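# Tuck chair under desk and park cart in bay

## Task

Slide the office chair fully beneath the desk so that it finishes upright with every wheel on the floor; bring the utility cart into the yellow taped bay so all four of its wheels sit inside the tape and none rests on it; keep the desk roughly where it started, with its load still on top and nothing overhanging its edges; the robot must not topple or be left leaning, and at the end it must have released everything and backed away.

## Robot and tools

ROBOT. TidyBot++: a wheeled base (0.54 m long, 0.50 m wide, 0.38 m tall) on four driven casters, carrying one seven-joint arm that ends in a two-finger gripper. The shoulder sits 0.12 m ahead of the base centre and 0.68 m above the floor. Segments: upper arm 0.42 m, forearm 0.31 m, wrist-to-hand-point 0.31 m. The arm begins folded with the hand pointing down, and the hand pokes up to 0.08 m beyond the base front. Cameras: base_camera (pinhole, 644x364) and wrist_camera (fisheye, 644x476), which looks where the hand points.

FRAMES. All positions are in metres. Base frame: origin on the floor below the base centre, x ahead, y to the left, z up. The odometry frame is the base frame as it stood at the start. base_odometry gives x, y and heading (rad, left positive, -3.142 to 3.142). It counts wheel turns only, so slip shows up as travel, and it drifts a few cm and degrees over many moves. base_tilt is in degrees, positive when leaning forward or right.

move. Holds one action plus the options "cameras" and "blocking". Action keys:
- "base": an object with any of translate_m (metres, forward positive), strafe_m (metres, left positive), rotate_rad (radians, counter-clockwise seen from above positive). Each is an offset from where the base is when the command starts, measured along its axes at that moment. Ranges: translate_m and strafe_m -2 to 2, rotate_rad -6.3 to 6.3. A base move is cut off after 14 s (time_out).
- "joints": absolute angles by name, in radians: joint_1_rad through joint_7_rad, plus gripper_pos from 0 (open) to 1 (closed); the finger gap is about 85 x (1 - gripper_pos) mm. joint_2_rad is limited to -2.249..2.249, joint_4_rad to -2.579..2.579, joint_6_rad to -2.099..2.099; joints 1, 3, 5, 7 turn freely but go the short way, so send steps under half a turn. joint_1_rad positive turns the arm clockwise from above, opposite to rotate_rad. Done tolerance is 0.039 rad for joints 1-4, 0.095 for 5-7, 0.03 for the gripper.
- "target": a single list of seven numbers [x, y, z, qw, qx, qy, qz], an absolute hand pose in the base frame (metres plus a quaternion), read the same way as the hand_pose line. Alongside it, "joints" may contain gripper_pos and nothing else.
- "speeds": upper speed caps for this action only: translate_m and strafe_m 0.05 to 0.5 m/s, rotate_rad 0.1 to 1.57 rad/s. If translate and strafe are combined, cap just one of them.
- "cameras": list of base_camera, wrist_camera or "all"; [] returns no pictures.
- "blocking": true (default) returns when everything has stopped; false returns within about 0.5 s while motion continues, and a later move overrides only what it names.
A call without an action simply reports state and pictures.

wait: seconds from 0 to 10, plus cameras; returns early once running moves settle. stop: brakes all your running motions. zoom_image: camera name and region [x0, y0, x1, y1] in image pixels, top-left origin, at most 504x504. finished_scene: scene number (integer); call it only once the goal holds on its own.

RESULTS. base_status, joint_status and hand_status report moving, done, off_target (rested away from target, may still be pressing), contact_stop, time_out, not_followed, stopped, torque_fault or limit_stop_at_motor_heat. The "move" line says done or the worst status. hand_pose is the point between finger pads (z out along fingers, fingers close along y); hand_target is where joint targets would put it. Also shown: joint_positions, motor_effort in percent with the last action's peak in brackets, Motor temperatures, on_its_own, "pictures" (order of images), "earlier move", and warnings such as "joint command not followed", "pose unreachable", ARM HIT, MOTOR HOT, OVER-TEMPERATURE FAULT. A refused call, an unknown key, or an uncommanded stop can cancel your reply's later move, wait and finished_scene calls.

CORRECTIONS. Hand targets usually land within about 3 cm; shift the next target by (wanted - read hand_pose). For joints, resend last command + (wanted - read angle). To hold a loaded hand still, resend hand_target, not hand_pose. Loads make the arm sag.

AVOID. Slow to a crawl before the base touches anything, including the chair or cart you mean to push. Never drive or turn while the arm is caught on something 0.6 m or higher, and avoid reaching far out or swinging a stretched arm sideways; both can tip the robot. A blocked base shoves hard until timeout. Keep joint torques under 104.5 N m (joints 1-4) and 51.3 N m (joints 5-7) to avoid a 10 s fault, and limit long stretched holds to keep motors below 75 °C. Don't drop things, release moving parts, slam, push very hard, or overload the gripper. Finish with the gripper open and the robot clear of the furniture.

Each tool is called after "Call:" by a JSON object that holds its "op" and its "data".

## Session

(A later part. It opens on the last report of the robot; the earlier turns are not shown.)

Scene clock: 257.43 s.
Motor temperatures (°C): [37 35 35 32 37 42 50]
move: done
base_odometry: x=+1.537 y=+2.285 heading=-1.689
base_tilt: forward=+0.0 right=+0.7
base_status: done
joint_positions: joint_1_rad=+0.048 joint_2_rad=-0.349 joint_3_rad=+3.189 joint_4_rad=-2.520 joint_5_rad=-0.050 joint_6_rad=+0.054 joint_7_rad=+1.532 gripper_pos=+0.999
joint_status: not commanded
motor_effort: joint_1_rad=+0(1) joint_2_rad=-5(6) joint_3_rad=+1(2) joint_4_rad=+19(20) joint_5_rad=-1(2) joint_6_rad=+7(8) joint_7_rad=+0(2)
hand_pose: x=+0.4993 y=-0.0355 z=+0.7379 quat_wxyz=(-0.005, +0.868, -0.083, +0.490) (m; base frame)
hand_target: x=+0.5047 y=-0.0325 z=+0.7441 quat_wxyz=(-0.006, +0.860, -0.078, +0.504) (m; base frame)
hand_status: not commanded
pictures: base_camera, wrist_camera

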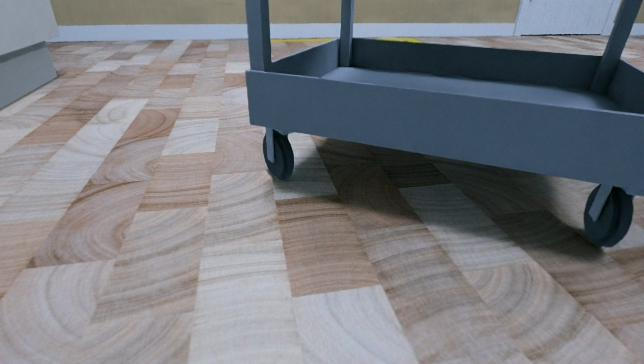

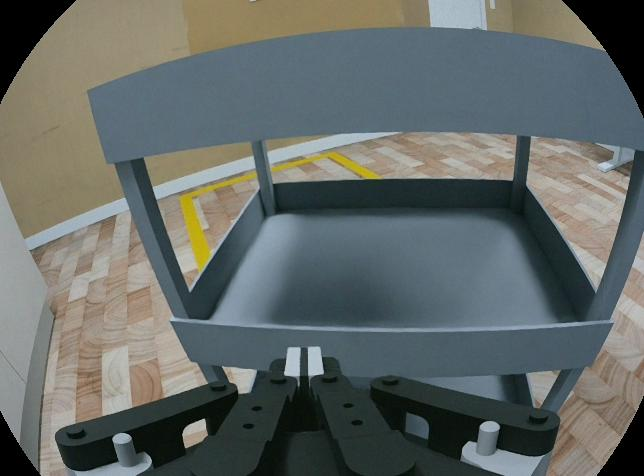

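Call:
{"op": "move", "data": {"joints": {"joint_1_rad":1.57,"joint_6_rad":-0.878}, "base": {"strafe_m":-0.32,"rotate_rad":0.06}, "cameras": []}}

Call:
{"op": "move", "data": {"base": {"translate_m":0.9}, "speeds": {"translate_m":0.1}}}

Scene clock: 274.93 s.
Motor temperatures (°C): [37 35 35 32 37 42 50]
move: done
base_odometry: x=+1.219 y=+2.322 heading=-1.628
base_tilt: forward=+0.0 right=+0.7
base_status: done
joint_positions: joint_1_rad=+1.551 joint_2_rad=-0.349 joint_3_rad=+3.187 joint_4_rad=-2.520 joint_5_rad=-0.050 joint_6_rad=-0.832 joint_7_rad=+1.532 gripper_pos=+0.999
joint_status: all done
motor_effort: joint_1_rad=+0(2) joint_2_rad=-2(6) joint_3_rad=+1(3) joint_4_rad=+15(19) joint_5_rad=-2(2) joint_6_rad=+1(8) joint_7_rad=+0(2)
hand_pose: x=+0.1295 y=-0.1592 z=+0.5918 quat_wxyz=(+0.029, +0.671, -0.737, +0.068) (m; base frame)
hand_target: x=+0.1280 y=-0.1412 z=+0.5873 quat_wxyz=(+0.009, +0.667, -0.744, +0.047) (m; base frame)
hand_status: not commanded
pictures: none
No camera images: "cameras" was empty.

Scene clock: 284.47 s.
Motor temperatures (°C): [37 35 35 32 37 42 50]
move: done
base_odometry: x=+1.167 y=+1.424 heading=-1.628
base_tilt: forward=+0.0 right=+0.7
base_status: done
joint_positions: joint_1_rad=+1.552 joint_2_rad=-0.349 joint_3_rad=+3.187 joint_4_rad=-2.520 joint_5_rad=-0.050 joint_6_rad=-0.839 joint_7_rad=+1.532 gripper_pos=+0.999
joint_status: not commanded
motor_effort: joint_1_rad=+0(0) joint_2_rad=-2(2) joint_3_rad=+1(2) joint_4_rad=+14(15) joint_5_rad=-2(3) joint_6_rad=+1(2) joint_7_rad=-1(2)
hand_pose: x=+0.1294 y=-0.1572 z=+0.5915 quat_wxyz=(+0.026, +0.671, -0.738, +0.066) (m; base frame)
hand_target: x=+0.1280 y=-0.1412 z=+0.5873 quat_wxyz=(+0.009, +0.667, -0.744, +0.047) (m; base frame)
hand_status: not commanded
pictures: base_camera, wrist_camera

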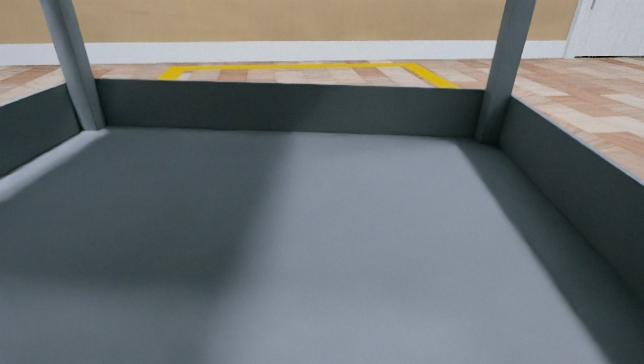

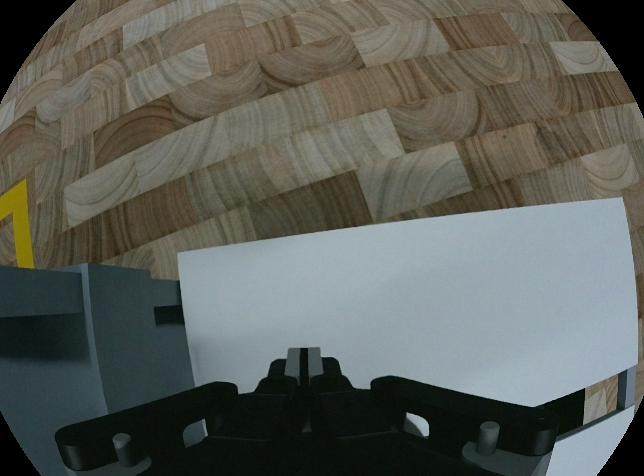

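Call:
{"op": "move", "data": {"base": {"translate_m":0.75}, "speeds": {"translate_m":0.12}}}

Scene clock: 298.27 s.
Motor temperatures (°C): [37 35 35 32 37 42 50]
move: done
base_odometry: x=+1.124 y=+0.675 heading=-1.628
base_tilt: forward=+0.0 right=+0.7
base_status: done
joint_positions: joint_1_rad=+1.553 joint_2_rad=-0.349 joint_3_rad=+3.187 joint_4_rad=-2.520 joint_5_rad=-0.050 joint_6_rad=-0.840 joint_7_rad=+1.532 gripper_pos=+0.999
joint_status: not commanded
motor_effort: joint_1_rad=+0(0) joint_2_rad=-1(3) joint_3_rad=+1(2) joint_4_rad=+14(16) joint_5_rad=-2(3) joint_6_rad=+1(2) joint_7_rad=+0(2)
hand_pose: x=+0.1294 y=-0.1569 z=+0.5915 quat_wxyz=(+0.026, +0.671, -0.738, +0.065) (m; base frame)
hand_target: x=+0.1280 y=-0.1412 z=+0.5873 quat_wxyz=(+0.009, +0.667, -0.744, +0.047) (m; base frame)
hand_status: not commanded
pictures: base_camera, wrist_camera

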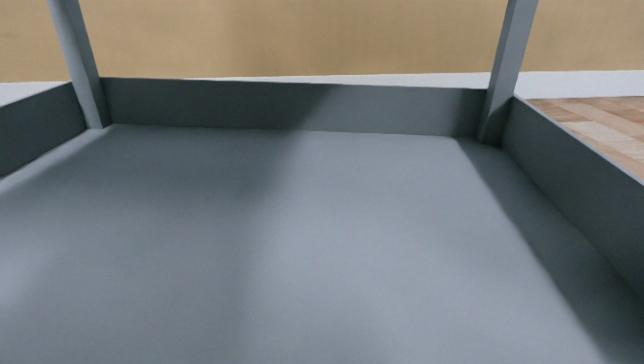

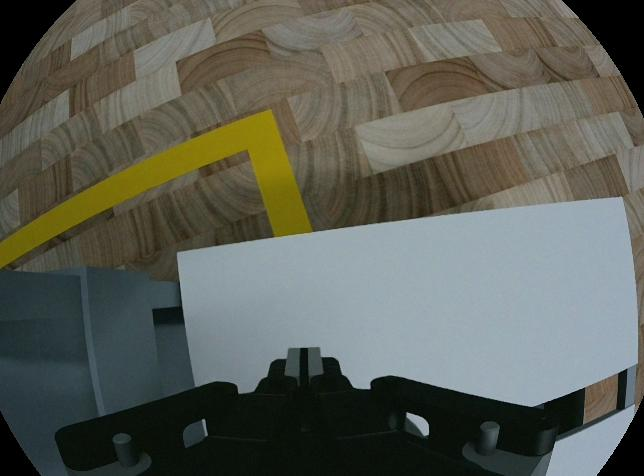

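Call:
{"op": "move", "data": {"base": {"translate_m":0.22}, "speeds": {"translate_m":0.1}, "cameras": []}}

Call:
{"op": "move", "data": {"base": {"translate_m":-0.6}, "speeds": {"translate_m":0.3}}}

Scene clock: 308.50 s.
Motor temperatures (°C): [37 35 35 32 37 42 50]
move: done
base_odometry: x=+1.111 y=+0.455 heading=-1.628
base_tilt: forward=+0.0 right=+0.7
base_status: done
joint_positions: joint_1_rad=+1.553 joint_2_rad=-0.349 joint_3_rad=+3.187 joint_4_rad=-2.520 joint_5_rad=-0.050 joint_6_rad=-0.841 joint_7_rad=+1.532 gripper_pos=+0.999
joint_status: not commanded
motor_effort: joint_1_rad=+0(0) joint_2_rad=-1(5) joint_3_rad=+1(2) joint_4_rad=+14(16) joint_5_rad=-2(3) joint_6_rad=+1(2) joint_7_rad=-1(2)
hand_pose: x=+0.1293 y=-0.1565 z=+0.5914 quat_wxyz=(+0.026, +0.671, -0.738, +0.065) (m; base frame)
hand_target: x=+0.1280 y=-0.1412 z=+0.5873 quat_wxyz=(+0.009, +0.667, -0.744, +0.047) (m; base frame)
hand_status: not commanded
pictures: none
No camera images: "cameras" was empty.

Scene clock: 311.47 s.
Motor temperatures (°C): [37 35 35 32 37 42 50]
move: done
base_odometry: x=+1.146 y=+1.054 heading=-1.629
base_tilt: forward=+0.0 right=+0.7
base_status: done
joint_positions: joint_1_rad=+1.553 joint_2_rad=-0.349 joint_3_rad=+3.187 joint_4_rad=-2.520 joint_5_rad=-0.050 joint_6_rad=-0.841 joint_7_rad=+1.532 gripper_pos=+0.999
joint_status: not commanded
motor_effort: joint_1_rad=+0(0) joint_2_rad=-2(4) joint_3_rad=+1(2) joint_4_rad=+14(15) joint_5_rad=-2(3) joint_6_rad=+1(2) joint_7_rad=-1(2)
hand_pose: x=+0.1293 y=-0.1564 z=+0.5914 quat_wxyz=(+0.026, +0.671, -0.738, +0.065) (m; base frame)
hand_target: x=+0.1280 y=-0.1412 z=+0.5873 quat_wxyz=(+0.009, +0.667, -0.744, +0.047) (m; base frame)
hand_status: not commanded
pictures: base_camera, wrist_camera

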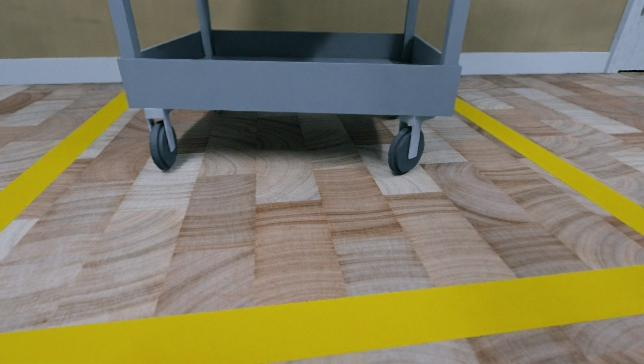

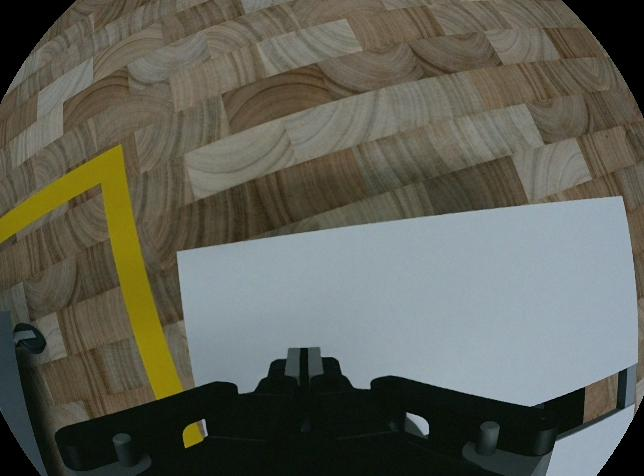

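Call:
{"op": "move", "data": {"base": {"strafe_m":-0.85,"rotate_rad":0.5}}}

Scene clock: 319.33 s.
Motor temperatures (°C): [37 35 35 32 37 42 50]
move: done
base_odometry: x=+0.297 y=+1.104 heading=-1.129
base_tilt: forward=+0.0 right=+0.7
base_status: done
joint_positions: joint_1_rad=+1.553 joint_2_rad=-0.348 joint_3_rad=+3.187 joint_4_rad=-2.520 joint_5_rad=-0.050 joint_6_rad=-0.843 joint_7_rad=+1.532 gripper_pos=+0.999
joint_status: not commanded
motor_effort: joint_1_rad=+0(1) joint_2_rad=-1(3) joint_3_rad=+1(2) joint_4_rad=+14(16) joint_5_rad=-2(2) joint_6_rad=+1(2) joint_7_rad=-1(2)
hand_pose: x=+0.1293 y=-0.1559 z=+0.5913 quat_wxyz=(+0.025, +0.671, -0.738, +0.064) (m; base frame)
hand_target: x=+0.1280 y=-0.1412 z=+0.5873 quat_wxyz=(+0.009, +0.667, -0.744, +0.047) (m; base frame)
hand_status: not commanded
pictures: base_camera, wrist_camera

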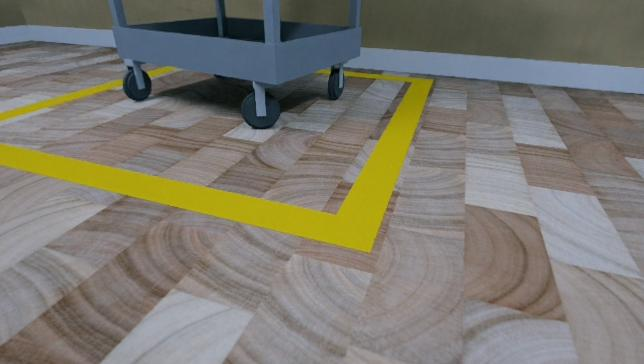

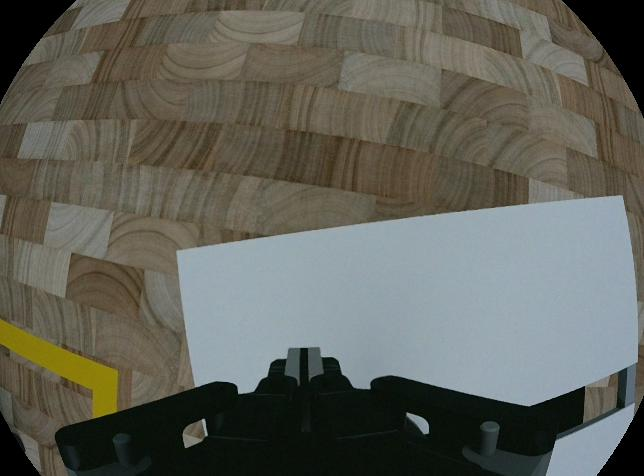

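Call:
{"op": "finished_scene", "data": {"scene": 2}}

The scene is finished: the task was done.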